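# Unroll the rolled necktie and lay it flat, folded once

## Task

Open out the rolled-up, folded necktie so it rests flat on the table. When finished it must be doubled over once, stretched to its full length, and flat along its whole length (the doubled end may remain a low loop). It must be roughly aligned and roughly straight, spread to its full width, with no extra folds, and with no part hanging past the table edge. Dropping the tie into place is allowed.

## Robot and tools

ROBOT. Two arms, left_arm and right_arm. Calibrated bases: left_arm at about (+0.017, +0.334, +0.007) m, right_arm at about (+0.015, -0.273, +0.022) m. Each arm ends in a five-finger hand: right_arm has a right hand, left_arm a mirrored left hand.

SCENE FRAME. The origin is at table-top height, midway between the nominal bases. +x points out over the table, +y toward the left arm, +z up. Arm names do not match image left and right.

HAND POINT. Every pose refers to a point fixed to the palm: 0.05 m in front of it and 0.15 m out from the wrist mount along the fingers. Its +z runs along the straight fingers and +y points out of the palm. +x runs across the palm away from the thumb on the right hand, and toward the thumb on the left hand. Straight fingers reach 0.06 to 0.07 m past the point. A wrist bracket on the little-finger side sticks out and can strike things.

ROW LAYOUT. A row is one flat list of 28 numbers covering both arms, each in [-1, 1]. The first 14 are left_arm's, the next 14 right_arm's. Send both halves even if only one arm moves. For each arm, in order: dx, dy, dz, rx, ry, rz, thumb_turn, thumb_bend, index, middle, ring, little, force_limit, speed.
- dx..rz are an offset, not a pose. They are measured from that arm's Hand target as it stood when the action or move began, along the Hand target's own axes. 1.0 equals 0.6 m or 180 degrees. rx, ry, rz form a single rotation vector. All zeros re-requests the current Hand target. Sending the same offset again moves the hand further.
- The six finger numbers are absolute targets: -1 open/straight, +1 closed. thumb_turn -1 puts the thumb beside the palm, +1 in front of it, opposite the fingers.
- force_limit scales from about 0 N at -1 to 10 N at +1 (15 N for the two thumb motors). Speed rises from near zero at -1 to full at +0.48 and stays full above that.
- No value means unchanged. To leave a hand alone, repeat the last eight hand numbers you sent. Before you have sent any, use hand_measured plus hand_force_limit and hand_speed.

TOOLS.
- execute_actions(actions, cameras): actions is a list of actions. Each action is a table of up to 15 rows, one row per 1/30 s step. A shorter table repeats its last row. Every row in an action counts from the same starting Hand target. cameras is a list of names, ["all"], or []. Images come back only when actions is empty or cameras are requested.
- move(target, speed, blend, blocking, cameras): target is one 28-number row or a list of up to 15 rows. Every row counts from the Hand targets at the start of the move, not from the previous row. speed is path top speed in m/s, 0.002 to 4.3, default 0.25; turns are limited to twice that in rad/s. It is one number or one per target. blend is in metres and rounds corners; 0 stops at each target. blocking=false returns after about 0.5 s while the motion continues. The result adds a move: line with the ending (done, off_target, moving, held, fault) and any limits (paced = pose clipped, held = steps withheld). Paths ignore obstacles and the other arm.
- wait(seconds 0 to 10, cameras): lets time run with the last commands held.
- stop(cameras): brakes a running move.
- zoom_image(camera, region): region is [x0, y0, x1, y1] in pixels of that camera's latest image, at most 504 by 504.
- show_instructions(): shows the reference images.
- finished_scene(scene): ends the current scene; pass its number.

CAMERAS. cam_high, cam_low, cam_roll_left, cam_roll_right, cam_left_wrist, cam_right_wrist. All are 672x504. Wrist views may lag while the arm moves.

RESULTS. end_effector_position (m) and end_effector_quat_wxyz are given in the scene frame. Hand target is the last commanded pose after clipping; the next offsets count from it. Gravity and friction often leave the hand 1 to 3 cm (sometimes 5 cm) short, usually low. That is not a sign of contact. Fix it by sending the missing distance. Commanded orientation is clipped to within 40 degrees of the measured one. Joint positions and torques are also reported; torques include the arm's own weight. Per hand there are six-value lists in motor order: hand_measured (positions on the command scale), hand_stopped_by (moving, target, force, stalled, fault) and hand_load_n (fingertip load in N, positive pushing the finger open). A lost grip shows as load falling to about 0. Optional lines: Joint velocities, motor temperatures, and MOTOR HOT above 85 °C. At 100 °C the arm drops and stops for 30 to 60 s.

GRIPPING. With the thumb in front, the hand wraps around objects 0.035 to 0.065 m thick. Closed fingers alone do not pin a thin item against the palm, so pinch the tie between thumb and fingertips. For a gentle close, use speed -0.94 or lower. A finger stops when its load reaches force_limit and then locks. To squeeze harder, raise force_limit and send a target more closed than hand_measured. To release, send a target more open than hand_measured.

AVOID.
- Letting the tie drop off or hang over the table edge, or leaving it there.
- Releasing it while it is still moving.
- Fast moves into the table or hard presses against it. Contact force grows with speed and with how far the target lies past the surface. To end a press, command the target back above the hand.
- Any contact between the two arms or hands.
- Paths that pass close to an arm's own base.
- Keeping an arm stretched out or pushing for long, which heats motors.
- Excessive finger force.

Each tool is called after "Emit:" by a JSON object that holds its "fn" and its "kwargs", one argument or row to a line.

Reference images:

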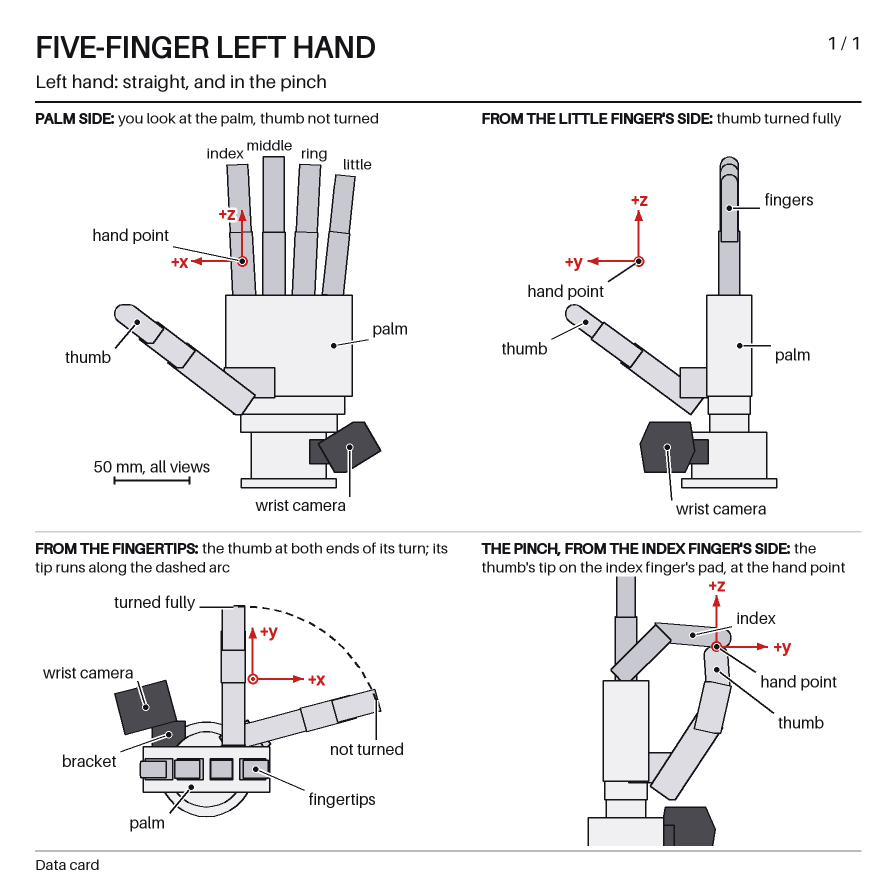

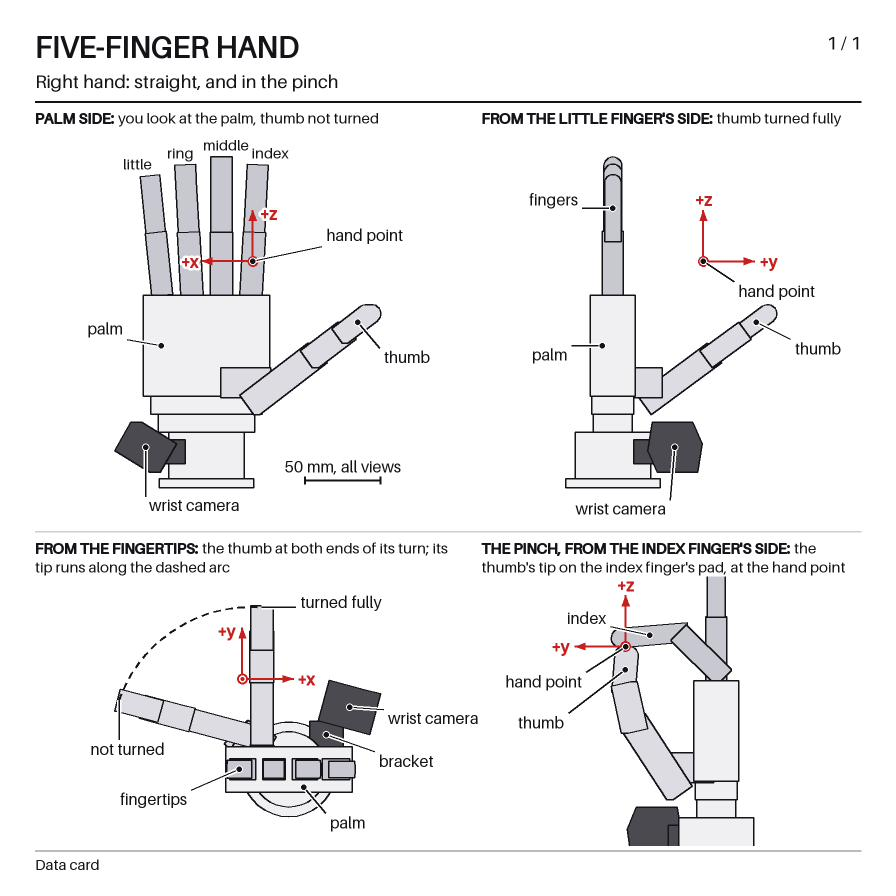

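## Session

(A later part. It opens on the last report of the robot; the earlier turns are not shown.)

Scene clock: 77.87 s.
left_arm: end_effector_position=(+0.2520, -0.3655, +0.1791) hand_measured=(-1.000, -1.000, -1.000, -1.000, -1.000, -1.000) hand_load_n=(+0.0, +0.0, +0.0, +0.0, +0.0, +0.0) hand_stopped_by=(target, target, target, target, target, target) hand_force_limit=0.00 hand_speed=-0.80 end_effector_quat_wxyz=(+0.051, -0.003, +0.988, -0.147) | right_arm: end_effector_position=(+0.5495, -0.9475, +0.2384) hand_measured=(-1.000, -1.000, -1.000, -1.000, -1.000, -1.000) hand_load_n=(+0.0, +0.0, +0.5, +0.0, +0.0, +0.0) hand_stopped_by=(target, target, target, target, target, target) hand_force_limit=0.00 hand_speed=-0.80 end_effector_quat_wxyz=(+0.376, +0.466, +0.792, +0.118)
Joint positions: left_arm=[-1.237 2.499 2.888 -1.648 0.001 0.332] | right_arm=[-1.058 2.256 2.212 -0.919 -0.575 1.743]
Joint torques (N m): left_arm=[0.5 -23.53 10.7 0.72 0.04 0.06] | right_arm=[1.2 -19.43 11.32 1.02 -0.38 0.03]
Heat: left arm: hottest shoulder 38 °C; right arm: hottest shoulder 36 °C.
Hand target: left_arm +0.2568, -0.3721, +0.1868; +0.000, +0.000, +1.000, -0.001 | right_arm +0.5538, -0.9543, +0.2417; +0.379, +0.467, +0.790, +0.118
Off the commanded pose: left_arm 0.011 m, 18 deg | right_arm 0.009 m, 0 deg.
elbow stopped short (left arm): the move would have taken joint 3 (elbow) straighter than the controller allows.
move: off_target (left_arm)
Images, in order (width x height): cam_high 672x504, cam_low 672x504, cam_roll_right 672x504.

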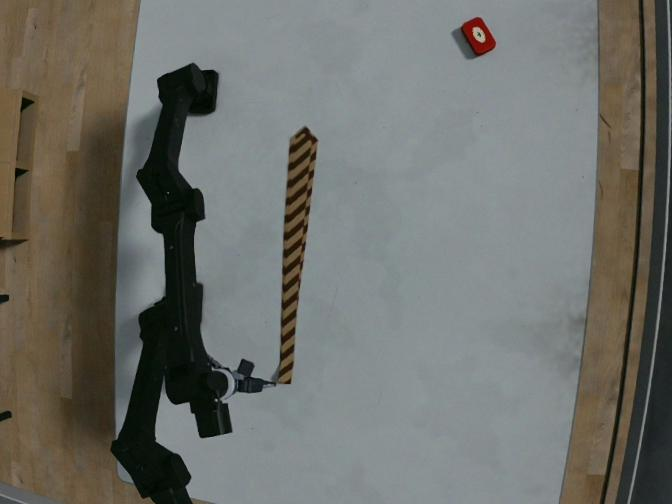

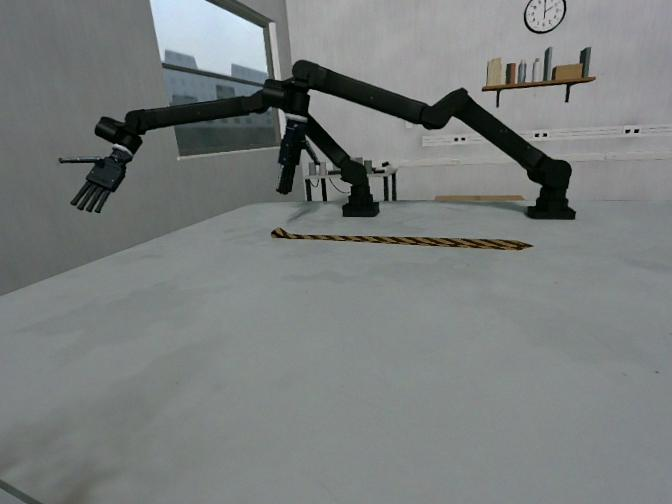

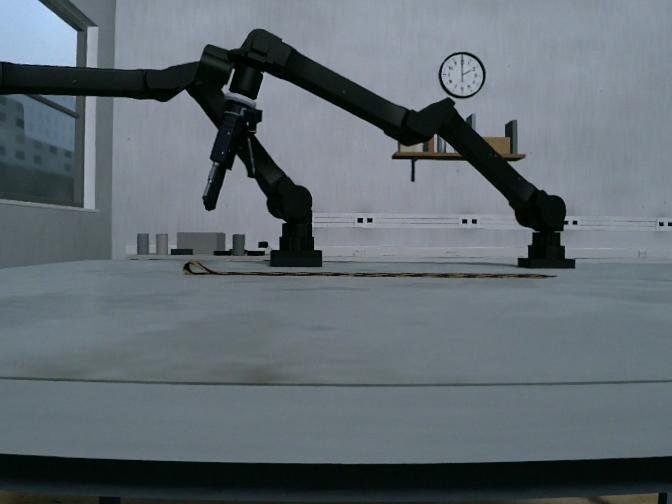

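Emit:
{"fn": "move", "kwargs": {
  "target": [
    [0.0,-0.042,0.08,0,0,0,-1,-1,-1,-1,-1,-1,0,-0.8,0,0,0,0,0,0,-1,-1,-1,-1,-1,-1,0,-0.8],
    [0.0,-0.042,0.196,0,0,0,-1,-1,-1,-1,-1,-1,0,-0.8,0,0,0,0,0,0,-1,-1,-1,-1,-1,-1,0,-0.8],
    [0.0,-0.0,0.0,0,0,0,-1,-1,-1,-1,-1,-1,0,-0.8,0,0,0,0,0,0,-1,-1,-1,-1,-1,-1,0,-0.8]
  ],
  "speed": 0.1,
  "cameras": ["cam_high","cam_low","cam_roll_right"]
}}

Emit:
{"fn": "zoom_image", "kwargs": {
  "camera": "cam_roll_right",
  "region": [140, 230, 300, 310]
}}

Emit:
{"fn": "zoom_image", "kwargs": {
  "camera": "cam_high",
  "region": [200, 110, 400, 400]
}}

Scene clock: 94.27 s.
left_arm: end_effector_position=(+0.2532, -0.3688, +0.1621) hand_measured=(-1.000, -1.000, -1.000, -1.000, -1.000, -1.000) hand_load_n=(-0.5, +0.0, +0.0, +0.0, +0.0, +0.0) hand_stopped_by=(target, target, target, target, target, target) hand_force_limit=0.00 hand_speed=-0.80 end_effector_quat_wxyz=(+0.048, -0.003, +0.989, -0.140) | right_arm: end_effector_position=(+0.5495, -0.9475, +0.2384) hand_measured=(-1.000, -1.000, -1.000, -1.000, -1.000, -1.000) hand_load_n=(+0.0, +0.0, +0.0, +0.0, +0.0, +0.0) hand_stopped_by=(target, target, target, target, target, target) hand_force_limit=0.00 hand_speed=-0.80 end_effector_quat_wxyz=(+0.376, +0.466, +0.792, +0.118)
Joint positions: left_arm=[-1.237 2.523 2.888 -1.639 0.001 0.332] | right_arm=[-1.058 2.256 2.212 -0.919 -0.575 1.743]
Joint torques (N m): left_arm=[0.5 -25.88 10.74 0.18 0.04 0.07] | right_arm=[1.26 -19.37 11.33 1.02 -0.39 0.03]
Heat: left arm: hottest shoulder 40 °C; right arm: hottest shoulder 36 °C.
Hand target: left_arm +0.2567, -0.3721, +0.1868; +0.000, +0.000, +1.000, -0.001 | right_arm +0.5538, -0.9543, +0.2417; +0.379, +0.467, +0.790, +0.118
Off the commanded pose: left_arm 0.025 m, 17 deg | right_arm 0.009 m, 0 deg.
elbow stopped short (left arm): the move would have taken joint 3 (elbow) straighter than the controller allows.
move: off_target (left_arm)
Images, in order (width x height): cam_high 672x504, cam_low 672x504, cam_roll_right 672x504.

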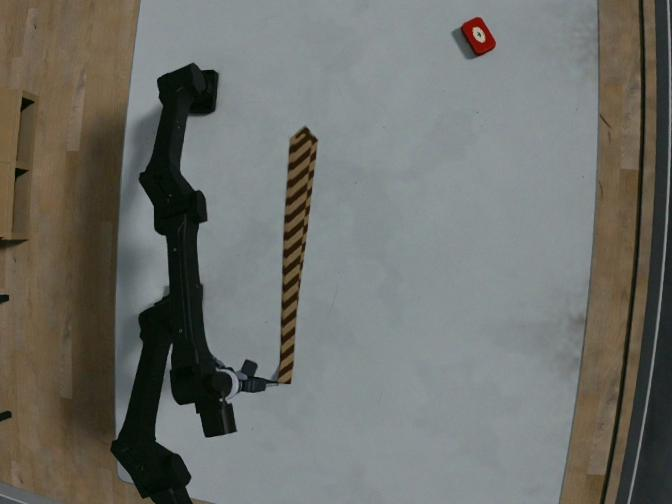

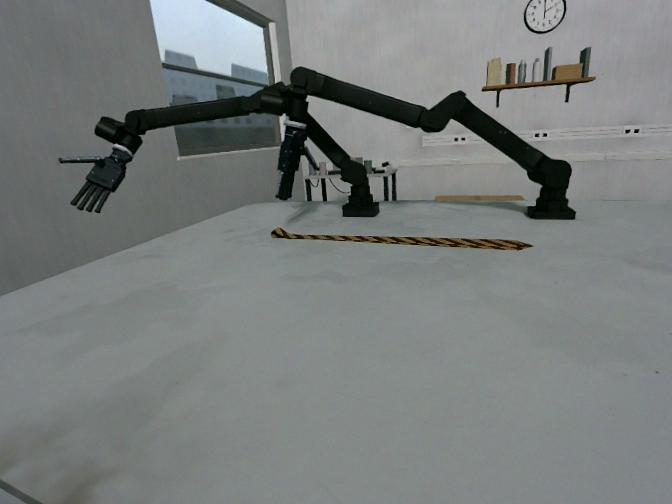

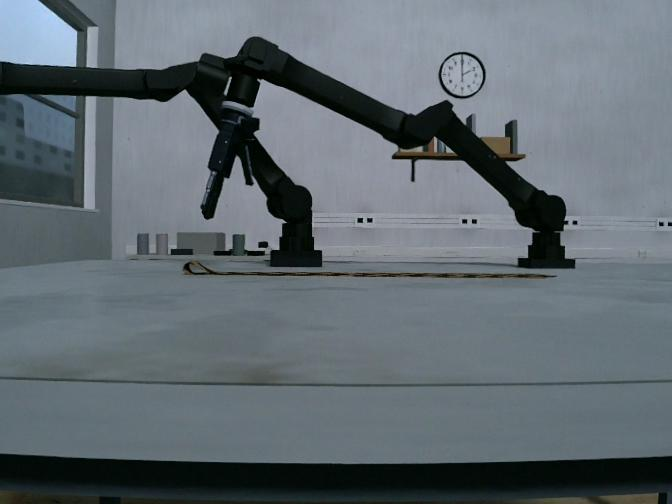

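Scaled by 3.150 from the camera's 672x504 image, which has a finer 960x720 frame.

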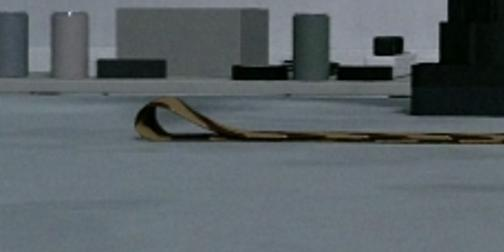

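Scaled by 1.738 from the camera's 672x504 image, which has a finer 960x720 frame.

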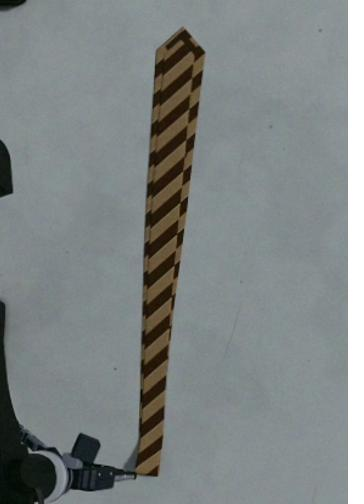

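It springs back elastically: a natural low fold loop. Finish.

Emit:
{"fn": "finished_scene", "kwargs": {
  "scene": 1
}}

The scene is finished: the task was done.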